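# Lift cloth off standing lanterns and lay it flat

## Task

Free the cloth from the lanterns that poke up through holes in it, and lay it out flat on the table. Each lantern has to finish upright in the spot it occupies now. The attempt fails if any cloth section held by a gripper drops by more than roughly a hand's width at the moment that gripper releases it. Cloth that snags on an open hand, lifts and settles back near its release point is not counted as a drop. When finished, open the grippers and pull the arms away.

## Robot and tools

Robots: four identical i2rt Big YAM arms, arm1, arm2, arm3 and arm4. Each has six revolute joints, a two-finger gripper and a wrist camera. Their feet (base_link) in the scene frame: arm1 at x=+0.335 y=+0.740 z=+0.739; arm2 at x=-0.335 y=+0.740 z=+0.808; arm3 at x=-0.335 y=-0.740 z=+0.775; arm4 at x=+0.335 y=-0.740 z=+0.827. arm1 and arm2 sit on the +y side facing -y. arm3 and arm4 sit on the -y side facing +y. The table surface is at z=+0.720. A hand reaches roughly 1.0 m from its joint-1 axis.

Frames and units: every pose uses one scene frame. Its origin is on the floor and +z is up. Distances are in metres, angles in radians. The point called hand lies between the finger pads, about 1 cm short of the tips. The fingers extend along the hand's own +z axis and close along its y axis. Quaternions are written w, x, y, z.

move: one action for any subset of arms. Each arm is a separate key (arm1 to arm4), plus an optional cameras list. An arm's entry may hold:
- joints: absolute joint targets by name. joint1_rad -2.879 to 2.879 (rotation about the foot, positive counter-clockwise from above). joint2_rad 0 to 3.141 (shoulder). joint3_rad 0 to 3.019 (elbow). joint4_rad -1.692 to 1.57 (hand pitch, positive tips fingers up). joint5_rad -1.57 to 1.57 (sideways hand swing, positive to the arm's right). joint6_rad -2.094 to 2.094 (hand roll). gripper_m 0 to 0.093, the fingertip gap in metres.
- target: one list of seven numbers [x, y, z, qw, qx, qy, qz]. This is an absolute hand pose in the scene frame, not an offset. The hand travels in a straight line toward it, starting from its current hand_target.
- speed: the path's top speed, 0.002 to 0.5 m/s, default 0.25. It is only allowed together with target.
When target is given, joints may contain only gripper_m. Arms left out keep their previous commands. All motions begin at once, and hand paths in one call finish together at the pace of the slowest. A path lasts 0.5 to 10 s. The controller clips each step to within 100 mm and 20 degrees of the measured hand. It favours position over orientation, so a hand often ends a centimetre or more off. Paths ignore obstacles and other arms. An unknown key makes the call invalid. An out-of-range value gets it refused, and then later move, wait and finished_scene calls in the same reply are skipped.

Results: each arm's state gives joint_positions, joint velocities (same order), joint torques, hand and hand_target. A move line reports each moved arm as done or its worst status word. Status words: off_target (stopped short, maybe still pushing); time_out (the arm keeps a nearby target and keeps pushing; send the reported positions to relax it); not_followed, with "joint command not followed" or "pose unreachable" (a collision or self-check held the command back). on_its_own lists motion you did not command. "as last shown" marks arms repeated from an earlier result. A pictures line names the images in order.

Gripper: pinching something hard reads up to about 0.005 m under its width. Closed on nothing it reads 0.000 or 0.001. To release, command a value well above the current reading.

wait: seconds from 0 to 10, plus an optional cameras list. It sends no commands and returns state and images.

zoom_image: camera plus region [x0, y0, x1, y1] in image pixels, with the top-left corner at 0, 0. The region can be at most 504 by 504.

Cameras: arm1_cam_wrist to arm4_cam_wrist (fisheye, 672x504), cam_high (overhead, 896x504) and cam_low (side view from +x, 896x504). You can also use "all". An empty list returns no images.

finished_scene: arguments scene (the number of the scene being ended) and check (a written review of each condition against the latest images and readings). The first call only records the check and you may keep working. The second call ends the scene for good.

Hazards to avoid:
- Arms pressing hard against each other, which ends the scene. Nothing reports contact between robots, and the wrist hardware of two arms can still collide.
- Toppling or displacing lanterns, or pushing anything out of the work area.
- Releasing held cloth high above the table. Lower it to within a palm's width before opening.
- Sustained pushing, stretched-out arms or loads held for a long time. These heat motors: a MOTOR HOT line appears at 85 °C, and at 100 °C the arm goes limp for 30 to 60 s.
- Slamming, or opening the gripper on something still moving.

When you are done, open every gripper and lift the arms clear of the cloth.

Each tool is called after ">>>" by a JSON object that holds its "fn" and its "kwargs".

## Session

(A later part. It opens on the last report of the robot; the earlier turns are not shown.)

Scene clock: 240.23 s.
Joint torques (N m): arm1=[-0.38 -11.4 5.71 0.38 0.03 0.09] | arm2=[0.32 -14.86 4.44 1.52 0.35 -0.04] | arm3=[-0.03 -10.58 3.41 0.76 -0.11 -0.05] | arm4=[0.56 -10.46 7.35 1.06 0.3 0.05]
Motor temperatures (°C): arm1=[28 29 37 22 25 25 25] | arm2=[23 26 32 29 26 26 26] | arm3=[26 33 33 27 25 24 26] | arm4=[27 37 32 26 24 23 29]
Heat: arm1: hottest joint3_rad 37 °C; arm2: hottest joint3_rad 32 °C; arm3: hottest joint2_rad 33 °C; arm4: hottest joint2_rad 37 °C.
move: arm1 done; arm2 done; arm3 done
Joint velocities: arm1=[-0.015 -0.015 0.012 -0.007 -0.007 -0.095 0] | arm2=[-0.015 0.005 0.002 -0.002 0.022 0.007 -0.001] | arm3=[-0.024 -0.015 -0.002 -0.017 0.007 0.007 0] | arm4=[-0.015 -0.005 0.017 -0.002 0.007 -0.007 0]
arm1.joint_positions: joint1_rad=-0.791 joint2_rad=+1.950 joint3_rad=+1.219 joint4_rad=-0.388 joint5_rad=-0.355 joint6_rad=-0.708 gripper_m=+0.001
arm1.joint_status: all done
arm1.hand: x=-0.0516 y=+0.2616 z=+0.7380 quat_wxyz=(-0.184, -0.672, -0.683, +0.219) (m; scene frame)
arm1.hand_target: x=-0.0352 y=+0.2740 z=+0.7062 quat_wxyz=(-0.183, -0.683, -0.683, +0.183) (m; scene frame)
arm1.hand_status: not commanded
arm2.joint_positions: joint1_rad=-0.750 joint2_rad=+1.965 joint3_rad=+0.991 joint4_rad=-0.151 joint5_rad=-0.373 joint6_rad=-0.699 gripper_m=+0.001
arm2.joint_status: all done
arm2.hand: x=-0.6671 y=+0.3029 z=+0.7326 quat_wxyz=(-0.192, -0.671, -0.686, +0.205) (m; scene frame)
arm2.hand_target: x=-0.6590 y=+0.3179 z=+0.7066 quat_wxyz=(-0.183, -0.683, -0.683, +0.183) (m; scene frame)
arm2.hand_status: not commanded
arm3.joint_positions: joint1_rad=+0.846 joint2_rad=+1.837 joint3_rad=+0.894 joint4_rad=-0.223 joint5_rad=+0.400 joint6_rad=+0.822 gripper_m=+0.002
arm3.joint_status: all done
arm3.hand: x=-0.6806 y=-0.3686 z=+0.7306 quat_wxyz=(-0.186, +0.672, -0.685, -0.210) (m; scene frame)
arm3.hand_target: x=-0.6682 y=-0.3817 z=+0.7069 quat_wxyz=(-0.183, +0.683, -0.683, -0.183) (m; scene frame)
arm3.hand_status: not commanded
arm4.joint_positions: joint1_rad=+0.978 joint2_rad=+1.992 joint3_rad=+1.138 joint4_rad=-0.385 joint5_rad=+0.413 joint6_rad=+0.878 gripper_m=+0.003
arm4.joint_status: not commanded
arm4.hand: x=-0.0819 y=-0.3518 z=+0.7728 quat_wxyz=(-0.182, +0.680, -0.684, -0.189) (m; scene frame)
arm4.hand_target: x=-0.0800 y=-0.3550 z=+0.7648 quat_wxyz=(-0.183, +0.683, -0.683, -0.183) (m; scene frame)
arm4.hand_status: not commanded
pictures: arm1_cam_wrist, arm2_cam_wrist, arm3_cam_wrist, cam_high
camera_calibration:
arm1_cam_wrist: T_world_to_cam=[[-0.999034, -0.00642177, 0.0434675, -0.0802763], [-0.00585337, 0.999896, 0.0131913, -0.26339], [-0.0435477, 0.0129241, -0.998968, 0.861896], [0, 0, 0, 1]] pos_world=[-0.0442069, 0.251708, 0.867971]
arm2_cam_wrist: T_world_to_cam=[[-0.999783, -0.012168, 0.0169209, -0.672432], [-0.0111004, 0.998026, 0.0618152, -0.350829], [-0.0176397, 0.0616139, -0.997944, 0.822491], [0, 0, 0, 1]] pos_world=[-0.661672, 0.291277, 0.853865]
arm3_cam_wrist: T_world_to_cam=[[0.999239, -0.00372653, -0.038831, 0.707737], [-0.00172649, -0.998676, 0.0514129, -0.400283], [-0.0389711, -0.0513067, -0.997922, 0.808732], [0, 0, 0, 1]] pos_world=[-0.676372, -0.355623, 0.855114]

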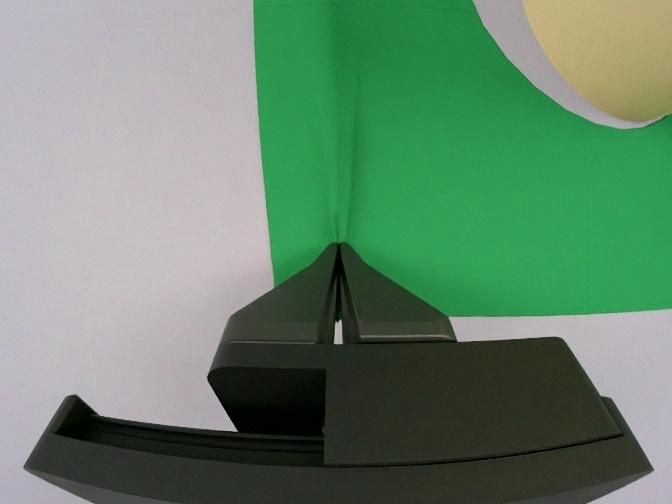

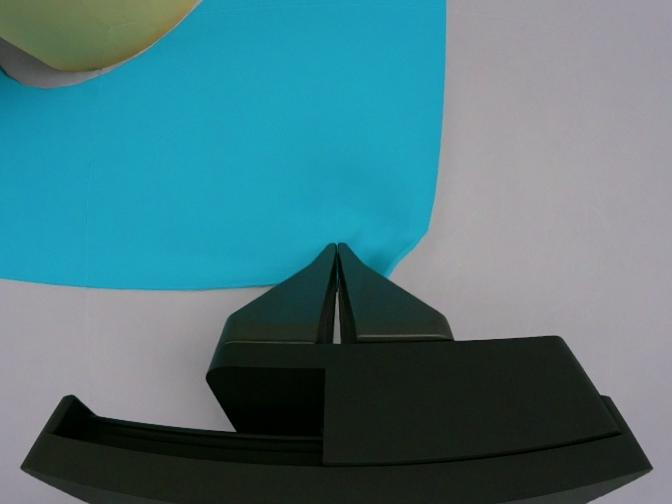

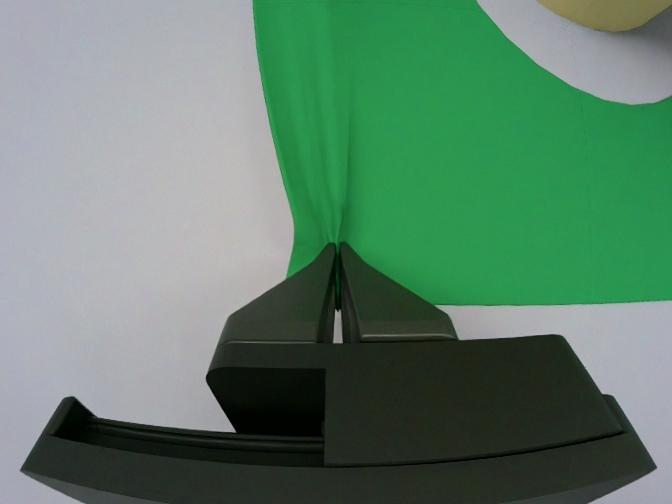

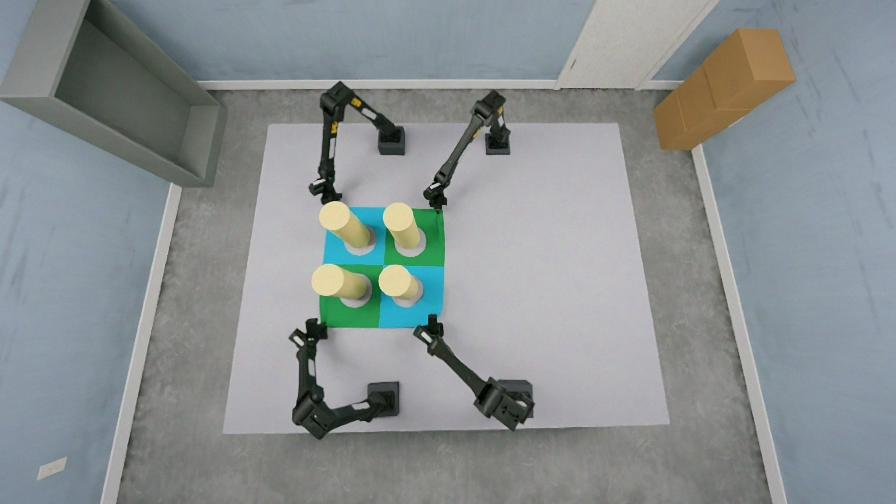

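>>> {"fn": "move", "kwargs": {"arm1": {"target": [-0.060, 0.251, 0.785, 0.183, 0.683, 0.683, -0.183], "speed": 0.1}, "arm2": {"target": [-0.676, 0.292, 0.785, 0.183, 0.683, 0.683, -0.183], "speed": 0.1}, "arm3": {"target": [-0.690, -0.360, 0.785, 0.183, -0.683, 0.683, 0.183], "speed": 0.1}, "cameras": ["arm1_cam_wrist", "arm2_cam_wrist", "arm3_cam_wrist", "cam_low"]}}

Scene clock: 246.47 s.
Joint torques (N m): arm1=[-0.44 -16.38 11.81 0.17 -0.27 0.11] | arm2=[0.5 -19.25 10.55 0.51 0.04 0] | arm3=[0.21 -15.15 8.31 0.14 0.15 -0.12] | arm4=[0.5 -10.46 7.36 1.07 0.3 0.05]
Motor temperatures (°C): arm1=[28 29 37 22 25 25 26] | arm2=[23 26 32 29 25 26 26] | arm3=[26 34 33 27 25 24 27] | arm4=[27 37 32 26 24 23 29]
Heat: arm1: hottest joint3_rad 37 °C; arm2: hottest joint3_rad 32 °C; arm3: hottest joint2_rad 34 °C; arm4: hottest joint2_rad 37 °C.
move: arm1 off_target; arm2 off_target; arm3 off_target
Joint velocities: arm1=[-0.015 -0.005 0.007 0.002 0.066 -0.066 0] | arm2=[-0.015 0.015 -0.007 -0.002 -0.051 -0.051 0] | arm3=[-0.015 -0.015 0.007 -0.007 0.051 -0.037 0] | arm4=[-0.005 -0.015 0.017 -0.022 -0.11 -0.022 0]
arm1.joint_positions: joint1_rad=-0.791 joint2_rad=+1.945 joint3_rad=+1.318 joint4_rad=-0.609 joint5_rad=-0.351 joint6_rad=-0.708 gripper_m=+0.001
arm1.joint_status: not commanded
arm1.hand: x=-0.0505 y=+0.2637 z=+0.7593 quat_wxyz=(-0.182, -0.688, -0.683, +0.163) (m; scene frame)
arm1.hand_target: x=-0.0597 y=+0.2512 z=+0.7850 quat_wxyz=(-0.184, -0.683, -0.683, +0.183) (m; scene frame)
arm1.hand_status: off_target (0.030 m and 2.4 deg from the pose sent, 0.049 m and 4.3 deg at the start)
arm2.joint_positions: joint1_rad=-0.742 joint2_rad=+1.891 joint3_rad=+1.032 joint4_rad=-0.357 joint5_rad=-0.361 joint6_rad=-0.692 gripper_m=+0.001
arm2.joint_status: not commanded
arm2.hand: x=-0.6590 y=+0.3083 z=+0.7649 quat_wxyz=(-0.186, -0.685, -0.686, +0.161) (m; scene frame)
arm2.hand_target: x=-0.6760 y=+0.2926 z=+0.7851 quat_wxyz=(-0.183, -0.683, -0.683, +0.183) (m; scene frame)
arm2.hand_status: off_target (0.031 m and 2.6 deg from the pose sent, 0.054 m and 3.1 deg at the start)
arm3.joint_positions: joint1_rad=+0.835 joint2_rad=+1.776 joint3_rad=+0.957 joint4_rad=-0.449 joint5_rad=+0.391 joint6_rad=+0.821 gripper_m=+0.002
arm3.joint_status: not commanded
arm3.hand: x=-0.6722 y=-0.3706 z=+0.7614 quat_wxyz=(-0.188, +0.683, -0.688, -0.160) (m; scene frame)
arm3.hand_target: x=-0.6900 y=-0.3600 z=+0.7845 quat_wxyz=(-0.183, +0.683, -0.683, -0.183) (m; scene frame)
arm3.hand_status: off_target (0.031 m and 2.8 deg from the pose sent, 0.056 m and 3.4 deg at the start)
arm4.joint_positions: joint1_rad=+0.978 joint2_rad=+1.992 joint3_rad=+1.138 joint4_rad=-0.385 joint5_rad=+0.413 joint6_rad=+0.878 gripper_m=+0.003
arm4.joint_status: not commanded
arm4.hand: x=-0.0819 y=-0.3518 z=+0.7728 quat_wxyz=(-0.182, +0.680, -0.684, -0.189) (m; scene frame)
arm4.hand_target: x=-0.0799 y=-0.3550 z=+0.7648 quat_wxyz=(-0.183, +0.683, -0.683, -0.183) (m; scene frame)
arm4.hand_status: not commanded
pictures: arm1_cam_wrist, arm2_cam_wrist, arm3_cam_wrist, cam_low
camera_calibration:
arm1_cam_wrist: T_world_to_cam=[[-0.999311, -0.00603148, -0.0366159, -0.0193512], [-0.00959637, 0.995142, 0.0979785, -0.329113], [0.0358471, 0.0982624, -0.994515, 0.861319], [0, 0, 0, 1]] pos_world=[-0.053372, 0.242763, 0.888132]
arm2_cam_wrist: T_world_to_cam=[[-0.999103, -0.00842141, -0.041491, -0.620784], [-0.013933, 0.990829, 0.134398, -0.41326], [0.0399787, 0.134856, -0.990058, 0.86392], [0, 0, 0, 1]] pos_world=[-0.660524, 0.287738, 0.885115]
arm3_cam_wrist: T_world_to_cam=[[0.999295, -0.0125542, 0.0353694, 0.640856], [-0.0168042, -0.99232, 0.122554, -0.46587], [0.0335592, -0.123062, -0.991831, 0.857134], [0, 0, 0, 1]] pos_world=[-0.676998, -0.348766, 0.88456]

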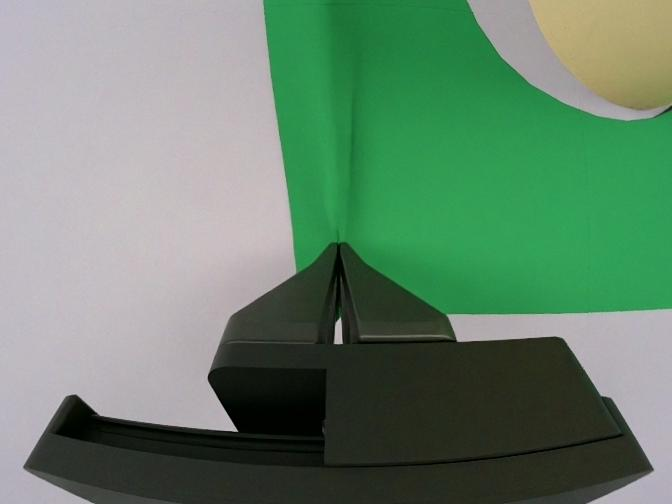

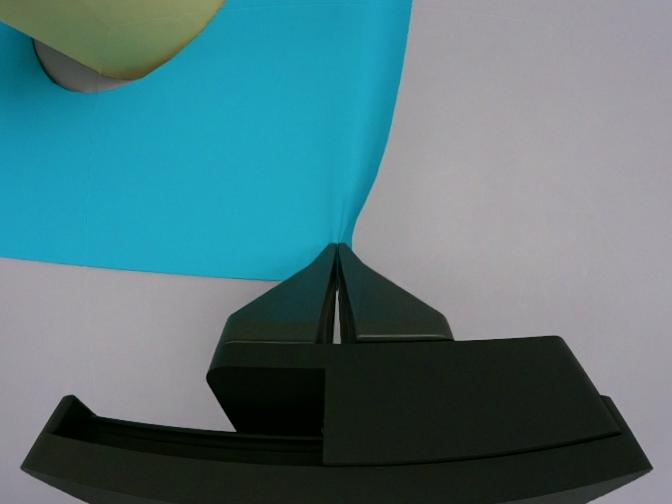

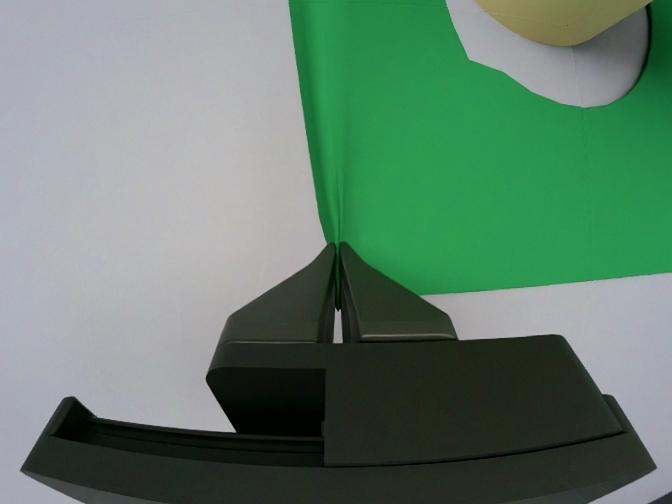

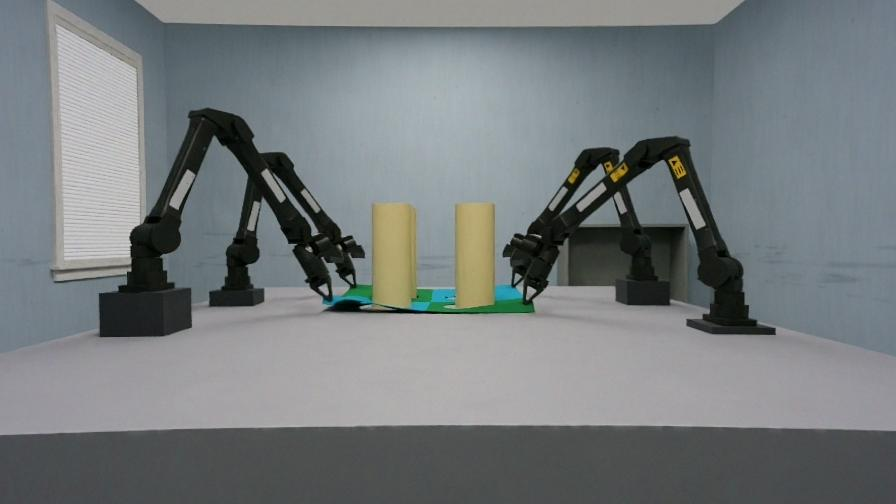

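>>> {"fn": "zoom_image", "kwargs": {"camera": "arm2_cam_wrist", "region": [260, 160, 430, 350]}}

>>> {"fn": "zoom_image", "kwargs": {"camera": "arm3_cam_wrist", "region": [260, 160, 430, 350]}}

>>> {"fn": "zoom_image", "kwargs": {"camera": "cam_low", "region": [300, 190, 580, 330]}}

Scaled by 2.653 from the camera's 672x504 image, which has a finer 960x720 frame.

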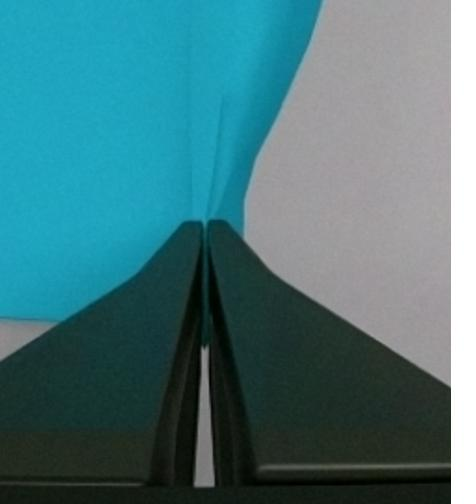

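Scaled by 2.653 from the camera's 672x504 image, which has a finer 960x720 frame.

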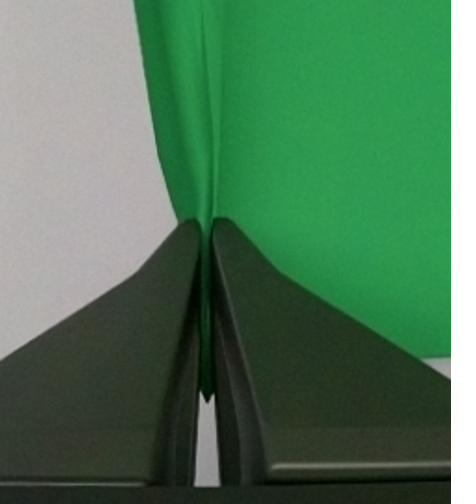

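Scaled by 1.800.

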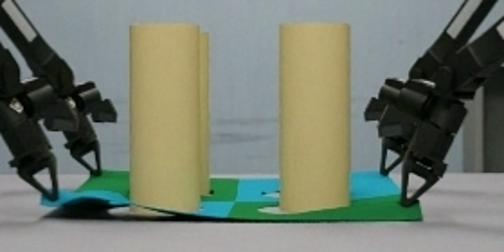

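I'll check the current state before continuing.

>>> {"fn": "move", "kwargs": {}}

Scene clock: 258.63 s.
Joint torques (N m): arm1=[-0.79 -16.56 11.79 0.05 -0.28 0.06] | arm2=[0.62 -19.37 10.51 0.53 0.05 0] | arm3=[0.26 -15.21 8.29 0.13 0.17 -0.12] | arm4=[0.56 -10.46 7.36 1.07 0.3 0.05]
Motor temperatures (°C): arm1=[28 30 39 22 25 25 26] | arm2=[23 26 33 29 25 26 26] | arm3=[26 34 33 27 25 24 27] | arm4=[27 37 32 26 24 23 29]
Heat: arm1: hottest joint3_rad 39 °C; arm2: hottest joint3_rad 33 °C; arm3: hottest joint2_rad 34 °C; arm4: hottest joint2_rad 37 °C.
Joint velocities: arm1=[-0.005 0.015 0.017 -0.007 -0.037 -0.037 0] | arm2=[-0.005 0.005 -0.007 0.007 0.066 -0.022 0] | arm3=[0.015 -0.015 0.007 -0.007 -0.037 -0.022 -0.001] | arm4=[-0.005 -0.005 0.007 -0.012 0.022 -0.037 0]
arm1.joint_positions: joint1_rad=-0.791 joint2_rad=+1.945 joint3_rad=+1.318 joint4_rad=-0.609 joint5_rad=-0.351 joint6_rad=-0.708 gripper_m=+0.001
arm1.joint_status: not commanded
arm1.hand: x=-0.0505 y=+0.2637 z=+0.7593 quat_wxyz=(-0.182, -0.688, -0.683, +0.163) (m; scene frame)
arm1.hand_target: x=-0.0597 y=+0.2512 z=+0.7850 quat_wxyz=(-0.184, -0.683, -0.683, +0.183) (m; scene frame)
arm1.hand_status: off_target (0.030 m and 2.4 deg from the pose sent, 0.049 m and 4.3 deg at the start)
arm2.joint_positions: joint1_rad=-0.742 joint2_rad=+1.891 joint3_rad=+1.032 joint4_rad=-0.357 joint5_rad=-0.361 joint6_rad=-0.692 gripper_m=+0.001
arm2.joint_status: not commanded
arm2.hand: x=-0.6590 y=+0.3083 z=+0.7649 quat_wxyz=(-0.186, -0.685, -0.686, +0.161) (m; scene frame)
arm2.hand_target: x=-0.6760 y=+0.2926 z=+0.7851 quat_wxyz=(-0.183, -0.683, -0.683, +0.183) (m; scene frame)
arm2.hand_status: off_target (0.031 m and 2.6 deg from the pose sent, 0.054 m and 3.1 deg at the start)
arm3.joint_positions: joint1_rad=+0.835 joint2_rad=+1.776 joint3_rad=+0.957 joint4_rad=-0.450 joint5_rad=+0.391 joint6_rad=+0.821 gripper_m=+0.002
arm3.joint_status: not commanded
arm3.hand: x=-0.6722 y=-0.3707 z=+0.7613 quat_wxyz=(-0.188, +0.683, -0.688, -0.159) (m; scene frame)
arm3.hand_target: x=-0.6900 y=-0.3600 z=+0.7845 quat_wxyz=(-0.183, +0.683, -0.683, -0.183) (m; scene frame)
arm3.hand_status: off_target (0.031 m and 2.8 deg from the pose sent, 0.056 m and 3.4 deg at the start)
arm4.joint_positions: joint1_rad=+0.978 joint2_rad=+1.992 joint3_rad=+1.138 joint4_rad=-0.385 joint5_rad=+0.413 joint6_rad=+0.878 gripper_m=+0.003
arm4.joint_status: not commanded
arm4.hand: x=-0.0819 y=-0.3518 z=+0.7728 quat_wxyz=(-0.182, +0.680, -0.684, -0.189) (m; scene frame)
arm4.hand_target: x=-0.0799 y=-0.3550 z=+0.7648 quat_wxyz=(-0.183, +0.683, -0.683, -0.183) (m; scene frame)
arm4.hand_status: not commanded
pictures: arm1_cam_wrist, arm2_cam_wrist, arm3_cam_wrist, arm4_cam_wrist, cam_high, cam_low
camera_calibration:
arm1_cam_wrist: T_world_to_cam=[[-0.999311, -0.00603148, -0.0366159, -0.0193512], [-0.00959637, 0.995142, 0.0979785, -0.329113], [0.0358471, 0.0982624, -0.994515, 0.861319], [0, 0, 0, 1]] pos_world=[-0.053372, 0.242763, 0.888132]
arm2_cam_wrist: T_world_to_cam=[[-0.999099, -0.00808587, -0.0416724, -0.620745], [-0.0136252, 0.990832, 0.134409, -0.413066], [0.0402035, 0.134855, -0.990049, 0.864061], [0, 0, 0, 1]] pos_world=[-0.660552, 0.287736, 0.885115]
arm3_cam_wrist: T_world_to_cam=[[0.999285, -0.0125497, 0.0356645, 0.640561], [-0.0168443, -0.992289, 0.122793, -0.466117], [0.0338485, -0.123306, -0.991791, 0.857173], [0, 0, 0, 1]] pos_world=[-0.676969, -0.34879, 0.884527]
arm4_cam_wrist: T_world_to_cam=[[0.999968, 0.00276644, -0.00744998, 0.0877111], [0.00350369, -0.994896, 0.100841, -0.423965], [-0.00713299, -0.100864, -0.994875, 0.853341], [0, 0, 0, 1]] pos_world=[-0.080136, -0.335972, 0.892374]

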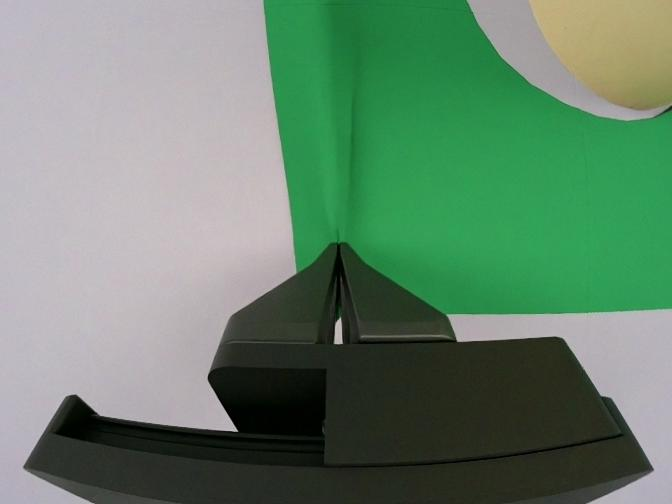

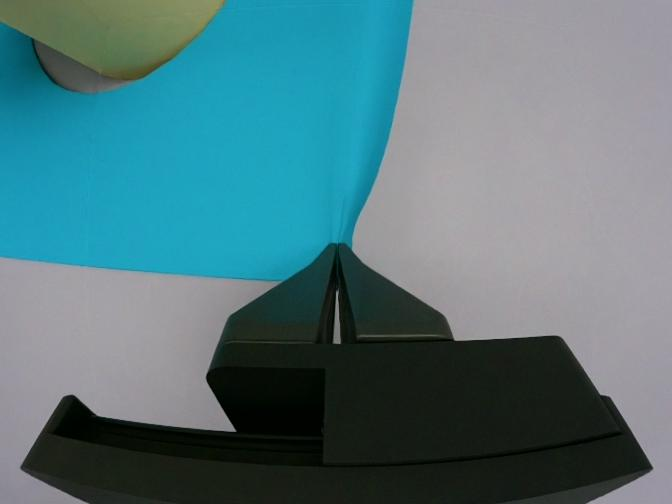

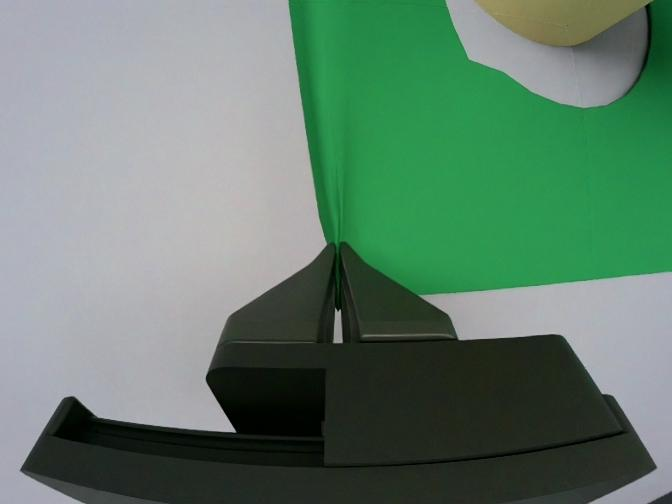

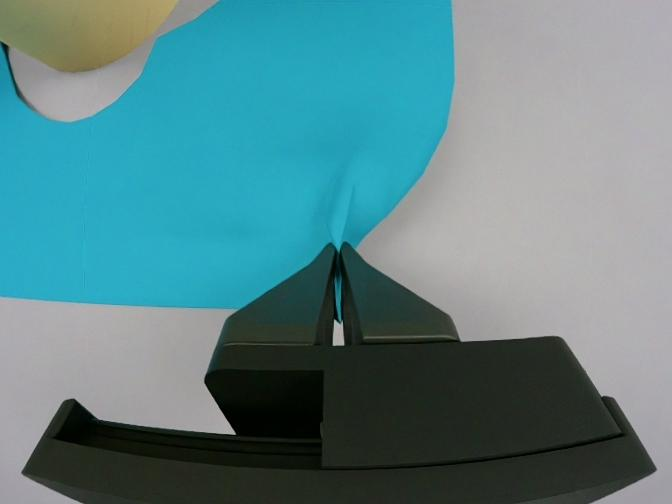

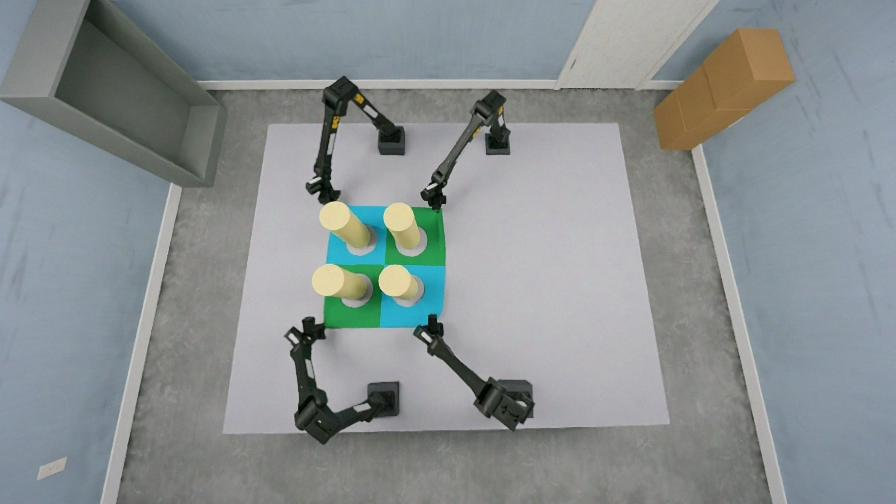

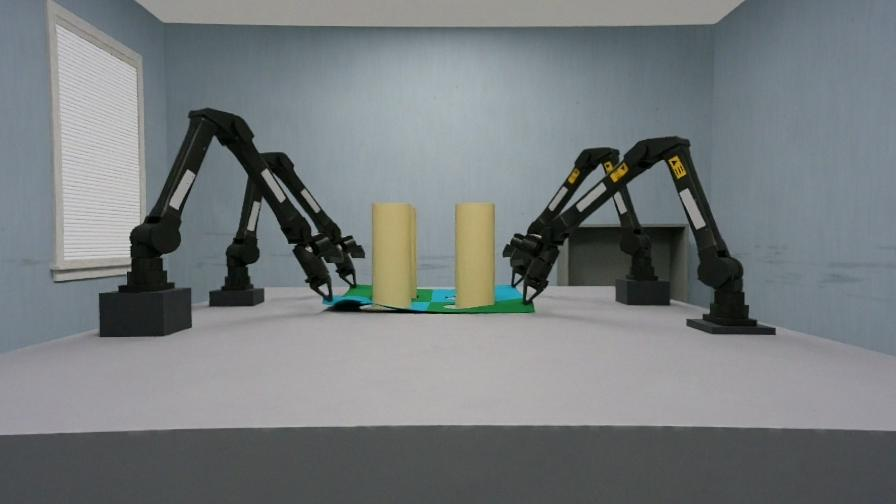

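>>> {"fn": "zoom_image", "kwargs": {"camera": "cam_high", "region": [290, 180, 480, 350]}}

>>> {"fn": "zoom_image", "kwargs": {"camera": "cam_low", "region": [300, 180, 560, 340]}}

Scaled by 2.653.

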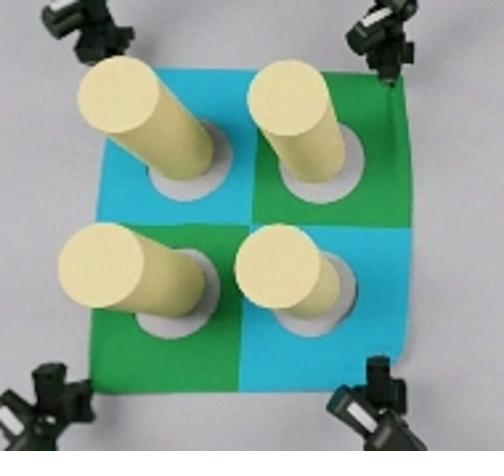

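Scaled by 1.938.

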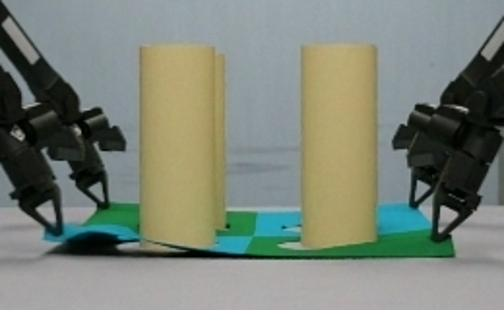

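>>> {"fn": "move", "kwargs": {"arm1": {"target": [-0.0715, 0.269, 0.836, 0.183, 0.683, 0.683, -0.183], "speed": 0.1}, "arm2": {"target": [-0.688, 0.3106, 0.830, 0.183, 0.683, 0.683, -0.183], "speed": 0.1}, "arm3": {"target": [-0.702, -0.342, 0.833, 0.183, -0.683, 0.683, 0.183], "speed": 0.1}, "arm4": {"target": [-0.098, -0.322, 0.830, 0.183, -0.683, 0.683, 0.183], "speed": 0.1}}}

Scene clock: 280.33 s.
Joint torques (N m): arm1=[-0.97 -15.97 12.75 0.08 -0.53 -0.11] | arm2=[-0.85 -19.08 11.64 0.44 -0.3 -0.21] | arm3=[0.26 -16.15 9.35 0.1 0.11 -0.11] | arm4=[-0.85 -11.69 11.45 0.53 0.17 -0.09]
Motor temperatures (°C): arm1=[28 32 40 22 25 25 26] | arm2=[23 26 33 29 25 26 26] | arm3=[26 34 34 27 25 24 28] | arm4=[27 37 32 26 24 23 29]
Heat: arm1: hottest joint3_rad 40 °C; arm2: hottest joint3_rad 33 °C; arm3: hottest joint2_rad 34 °C; arm4: hottest joint2_rad 37 °C.
move: arm1 off_target; arm2 off_target; arm3 off_target; arm4 off_target
Joint velocities: arm1=[-0.015 0.005 -0.007 0.002 0.051 0.022 -0.001] | arm2=[-0.005 -0.015 0.017 -0.002 -0.007 -0.066 0] | arm3=[-0.005 0.005 -0.007 -0.007 -0.007 0.066 -0.001] | arm4=[-0.015 -0.005 0.002 -0.002 -0.066 0.007 0]
arm1.joint_positions: joint1_rad=-0.822 joint2_rad=+1.873 joint3_rad=+1.354 joint4_rad=-0.737 joint5_rad=-0.356 joint6_rad=-0.726 gripper_m=+0.001
arm1.joint_status: not commanded
arm1.hand: x=-0.0596 y=+0.2801 z=+0.8063 quat_wxyz=(-0.181, -0.694, -0.679, +0.157) (m; scene frame)
arm1.hand_target: x=-0.0712 y=+0.2694 z=+0.8364 quat_wxyz=(-0.182, -0.683, -0.683, +0.184) (m; scene frame)
arm1.hand_status: off_target (0.034 m and 3.2 deg from the pose sent, 0.080 m and 2.4 deg at the start)
arm2.joint_positions: joint1_rad=-0.771 joint2_rad=+1.802 joint3_rad=+1.039 joint4_rad=-0.480 joint5_rad=-0.369 joint6_rad=-0.715 gripper_m=+0.001
arm2.joint_status: not commanded
arm2.hand: x=-0.6633 y=+0.3239 z=+0.8037 quat_wxyz=(-0.186, -0.689, -0.684, +0.153) (m; scene frame)
arm2.hand_target: x=-0.6874 y=+0.3116 z=+0.8304 quat_wxyz=(-0.183, -0.683, -0.683, +0.183) (m; scene frame)
arm2.hand_status: off_target (0.038 m and 3.6 deg from the pose sent, 0.071 m and 2.6 deg at the start)
arm3.joint_positions: joint1_rad=+0.823 joint2_rad=+1.742 joint3_rad=+1.054 joint4_rad=-0.588 joint5_rad=+0.387 joint6_rad=+0.807 gripper_m=+0.002
arm3.joint_status: not commanded
arm3.hand: x=-0.6839 y=-0.3543 z=+0.8019 quat_wxyz=(-0.189, +0.685, -0.687, -0.153) (m; scene frame)
arm3.hand_target: x=-0.7022 y=-0.3425 z=+0.8324 quat_wxyz=(-0.183, +0.683, -0.683, -0.183) (m; scene frame)
arm3.hand_status: off_target (0.038 m and 3.5 deg from the pose sent, 0.083 m and 2.8 deg at the start)
arm4.joint_positions: joint1_rad=+0.964 joint2_rad=+1.946 joint3_rad=+1.238 joint4_rad=-0.553 joint5_rad=+0.407 joint6_rad=+0.861 gripper_m=+0.003
arm4.joint_status: not commanded
arm4.hand: x=-0.0926 y=-0.3353 z=+0.8202 quat_wxyz=(-0.183, +0.685, -0.683, -0.176) (m; scene frame)
arm4.hand_target: x=-0.0973 y=-0.3224 z=+0.8309 quat_wxyz=(-0.183, +0.683, -0.683, -0.183) (m; scene frame)
arm4.hand_status: off_target (0.017 m and 0.9 deg from the pose sent, 0.067 m and 0.8 deg at the start)
pictures: arm1_cam_wrist, arm2_cam_wrist, arm3_cam_wrist, arm4_cam_wrist, cam_high, cam_low
camera_calibration:
arm1_cam_wrist: T_world_to_cam=[[-0.998926, 0.00695297, -0.0458193, -0.0227943], [0.00197196, 0.994163, 0.107871, -0.357089], [0.0463019, 0.107664, -0.993109, 0.903699], [0, 0, 0, 1]] pos_world=[-0.0639086, 0.257867, 0.934946]
arm2_cam_wrist: T_world_to_cam=[[-0.998488, -0.00174258, -0.0549489, -0.614312], [-0.00981082, 0.989102, 0.146907, -0.440784], [0.0540941, 0.147224, -0.987623, 0.903799], [0, 0, 0, 1]] pos_world=[-0.666597, 0.301849, 0.923611]
arm3_cam_wrist: T_world_to_cam=[[0.998891, -0.0102436, 0.0459624, 0.643323], [-0.0161862, -0.99127, 0.130847, -0.460652], [0.0442208, -0.131446, -0.990337, 0.902848], [0, 0, 0, 1]] pos_world=[-0.68999, -0.331365, 0.92483]
arm4_cam_wrist: T_world_to_cam=[[0.999867, 0.00580253, 0.0152247, 0.081145], [0.00395934, -0.992956, 0.118416, -0.426005], [0.0158045, -0.11834, -0.992847, 0.896736], [0, 0, 0, 1]] pos_world=[-0.09362, -0.317355, 0.939532]

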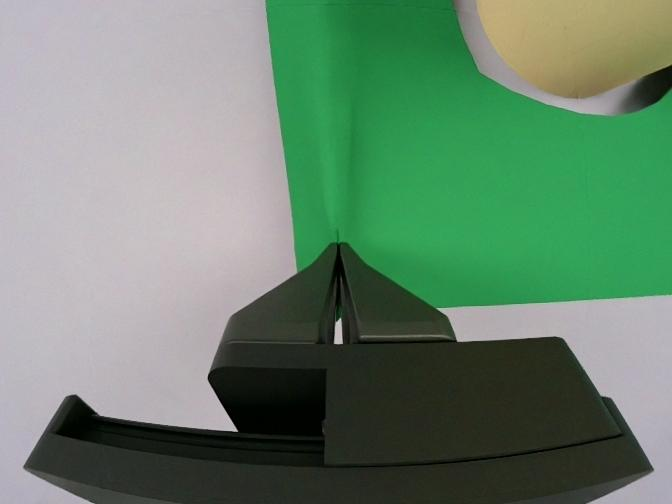

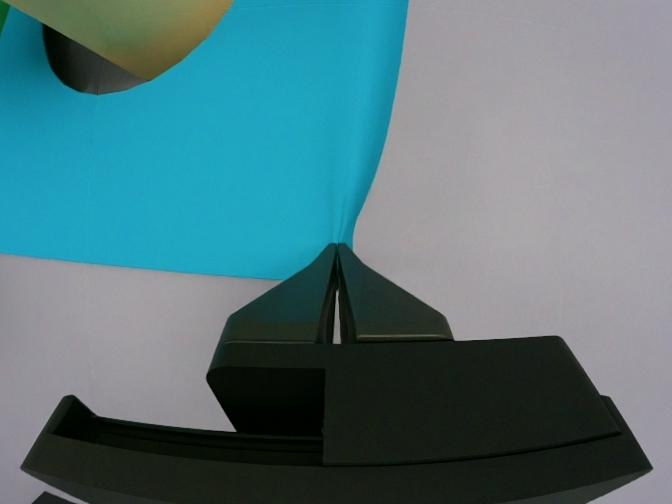

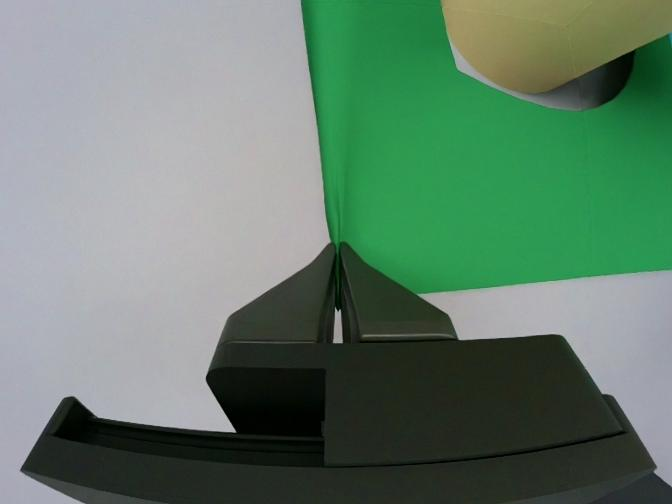

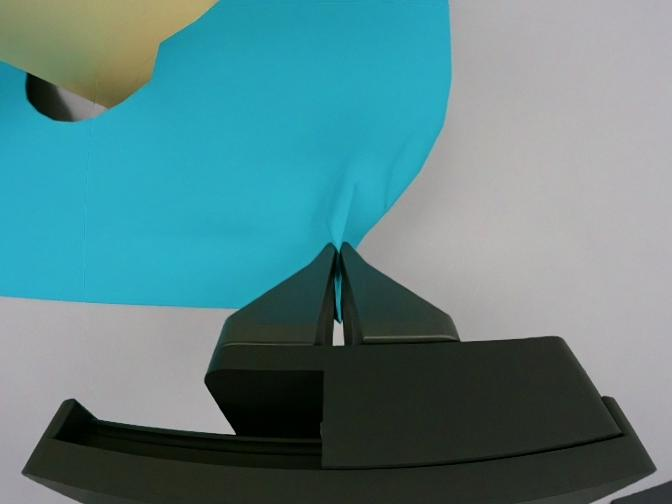

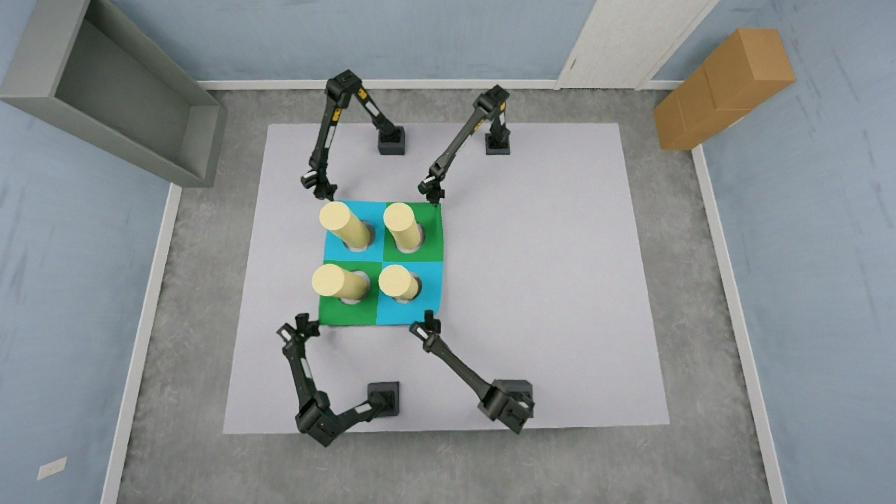

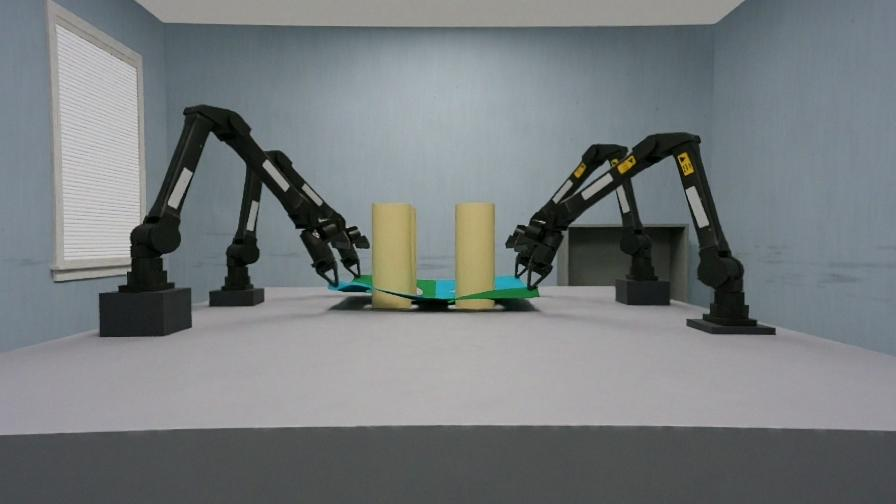

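>>> {"fn": "zoom_image", "kwargs": {"camera": "cam_high", "region": [290, 180, 480, 350]}}

>>> {"fn": "zoom_image", "kwargs": {"camera": "cam_low", "region": [300, 180, 560, 340]}}

Scaled by 2.653.

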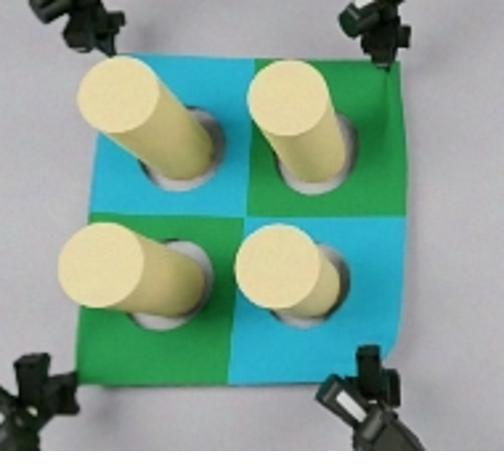

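Scaled by 1.938.

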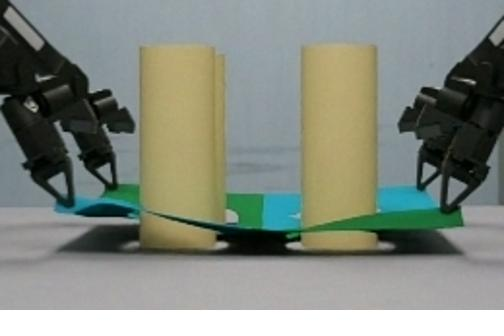

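>>> {"fn": "move", "kwargs": {"arm1": {"target": [-0.076, 0.277, 0.980, 0.2126, 0.6744, 0.6744, -0.2126], "speed": 0.15}, "arm2": {"target": [-0.693, 0.3186, 0.977, 0.2126, 0.6744, 0.6744, -0.2126], "speed": 0.15}, "arm3": {"target": [-0.707, -0.334, 0.980, 0.2126, -0.6744, 0.6744, 0.2126], "speed": 0.15}, "arm4": {"target": [-0.103, -0.314, 0.972, 0.2126, -0.6744, 0.6744, 0.2126], "speed": 0.15}, "cameras": ["cam_high", "cam_low"]}}

>>> {"fn": "zoom_image", "kwargs": {"camera": "cam_high", "region": [280, 180, 480, 350]}}

>>> {"fn": "zoom_image", "kwargs": {"camera": "cam_low", "region": [300, 160, 580, 320]}}

Scene clock: 293.33 s.
Joint torques (N m): arm1=[-1.44 -15.21 14.63 0.17 -0.58 -0.09] | arm2=[-0.73 -16.26 14.08 0.55 -0.38 -0.21] | arm3=[1.03 -14.68 11.17 0.29 0.36 -0.12] | arm4=[0.15 -10.93 13.72 0.59 0.52 -0.08]
Motor temperatures (°C): arm1=[28 31 39 22 25 25 26] | arm2=[23 27 33 29 25 26 26] | arm3=[26 34 35 27 25 24 28] | arm4=[27 37 34 25 24 23 29]
Heat: arm1: hottest joint3_rad 39 °C; arm2: hottest joint3_rad 33 °C; arm3: hottest joint3_rad 35 °C; arm4: hottest joint2_rad 37 °C.
move: arm1 off_target; arm2 off_target; arm3 off_target; arm4 off_target
Joint velocities: arm1=[-0.015 -0.015 -0.002 0.002 0.022 -0.022 0] | arm2=[-0.015 -0.005 0.002 -0.007 0.007 -0.051 0.001] | arm3=[-0.015 -0.005 0.002 -0.002 -0.037 0.051 0] | arm4=[-0.005 -0.005 0.002 -0.002 -0.022 -0.022 0]
arm1.joint_positions: joint1_rad=-0.852 joint2_rad=+1.734 joint3_rad=+1.528 joint4_rad=-0.996 joint5_rad=-0.426 joint6_rad=-0.731 gripper_m=+0.001
arm1.joint_status: not commanded
arm1.hand: x=-0.0677 y=+0.2836 z=+0.9476 quat_wxyz=(-0.211, -0.687, -0.671, +0.185) (m; scene frame)
arm1.hand_target: x=-0.0760 y=+0.2774 z=+0.9805 quat_wxyz=(-0.211, -0.674, -0.675, +0.214) (m; scene frame)
arm1.hand_status: off_target (0.034 m and 3.5 deg from the pose sent, 0.174 m and 7.7 deg at the start)
arm2.joint_positions: joint1_rad=-0.810 joint2_rad=+1.578 joint3_rad=+1.163 joint4_rad=-0.770 joint5_rad=-0.442 joint6_rad=-0.726 gripper_m=+0.001
arm2.joint_status: not commanded
arm2.hand: x=-0.6727 y=+0.3267 z=+0.9479 quat_wxyz=(-0.216, -0.681, -0.675, +0.183) (m; scene frame)
arm2.hand_target: x=-0.6933 y=+0.3189 z=+0.9771 quat_wxyz=(-0.213, -0.674, -0.674, +0.213) (m; scene frame)
arm2.hand_status: off_target (0.036 m and 3.5 deg from the pose sent, 0.176 m and 7.8 deg at the start)
arm3.joint_positions: joint1_rad=+0.822 joint2_rad=+1.574 joint3_rad=+1.241 joint4_rad=-0.881 joint5_rad=+0.445 joint6_rad=+0.790 gripper_m=+0.002
arm3.joint_status: not commanded
arm3.hand: x=-0.6910 y=-0.3380 z=+0.9449 quat_wxyz=(-0.216, +0.675, -0.682, -0.182) (m; scene frame)
arm3.hand_target: x=-0.7078 y=-0.3334 z=+0.9787 quat_wxyz=(-0.212, +0.675, -0.674, -0.213) (m; scene frame)
arm3.hand_status: off_target (0.039 m and 3.7 deg from the pose sent, 0.181 m and 7.6 deg at the start)
arm4.joint_positions: joint1_rad=+0.964 joint2_rad=+1.764 joint3_rad=+1.361 joint4_rad=-0.802 joint5_rad=+0.467 joint6_rad=+0.845 gripper_m=+0.003
arm4.joint_status: not commanded
arm4.hand: x=-0.0939 y=-0.3233 z=+0.9586 quat_wxyz=(-0.210, +0.675, -0.678, -0.203) (m; scene frame)
arm4.hand_target: x=-0.1016 y=-0.3152 z=+0.9729 quat_wxyz=(-0.212, +0.674, -0.674, -0.213) (m; scene frame)
arm4.hand_status: off_target (0.019 m and 1.2 deg from the pose sent, 0.154 m and 5.6 deg at the start)
pictures: cam_high, cam_low

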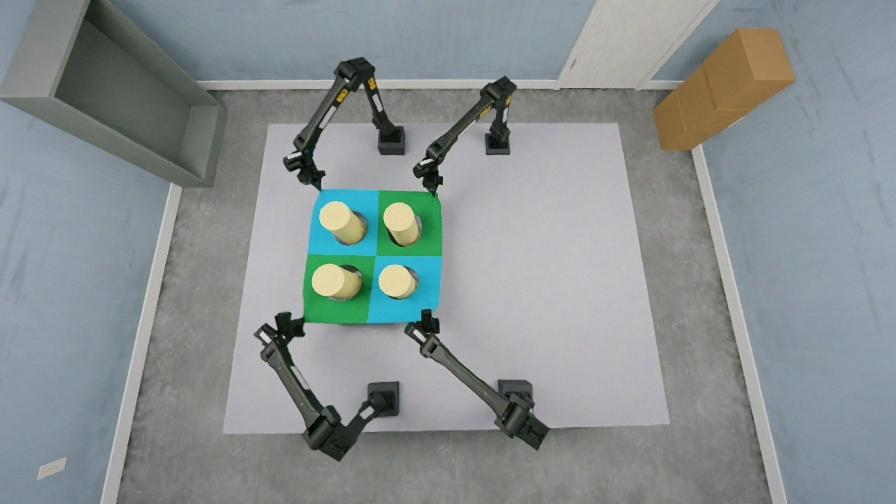

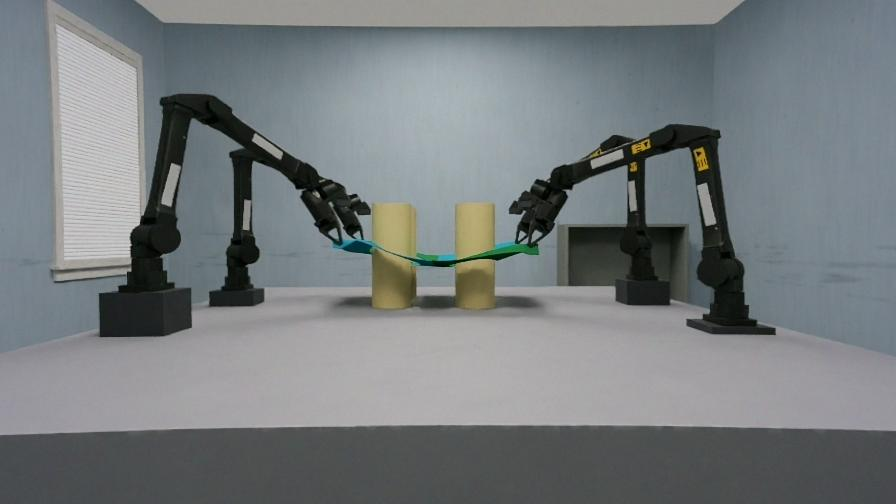

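Scaled by 2.520.

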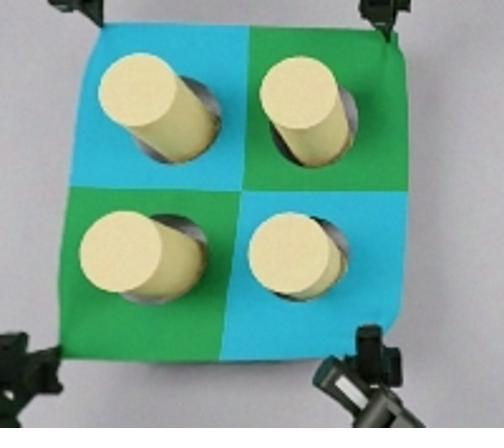

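Scaled by 1.800.

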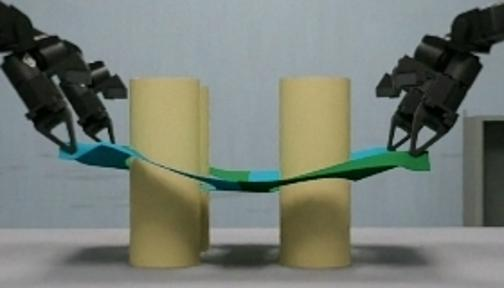

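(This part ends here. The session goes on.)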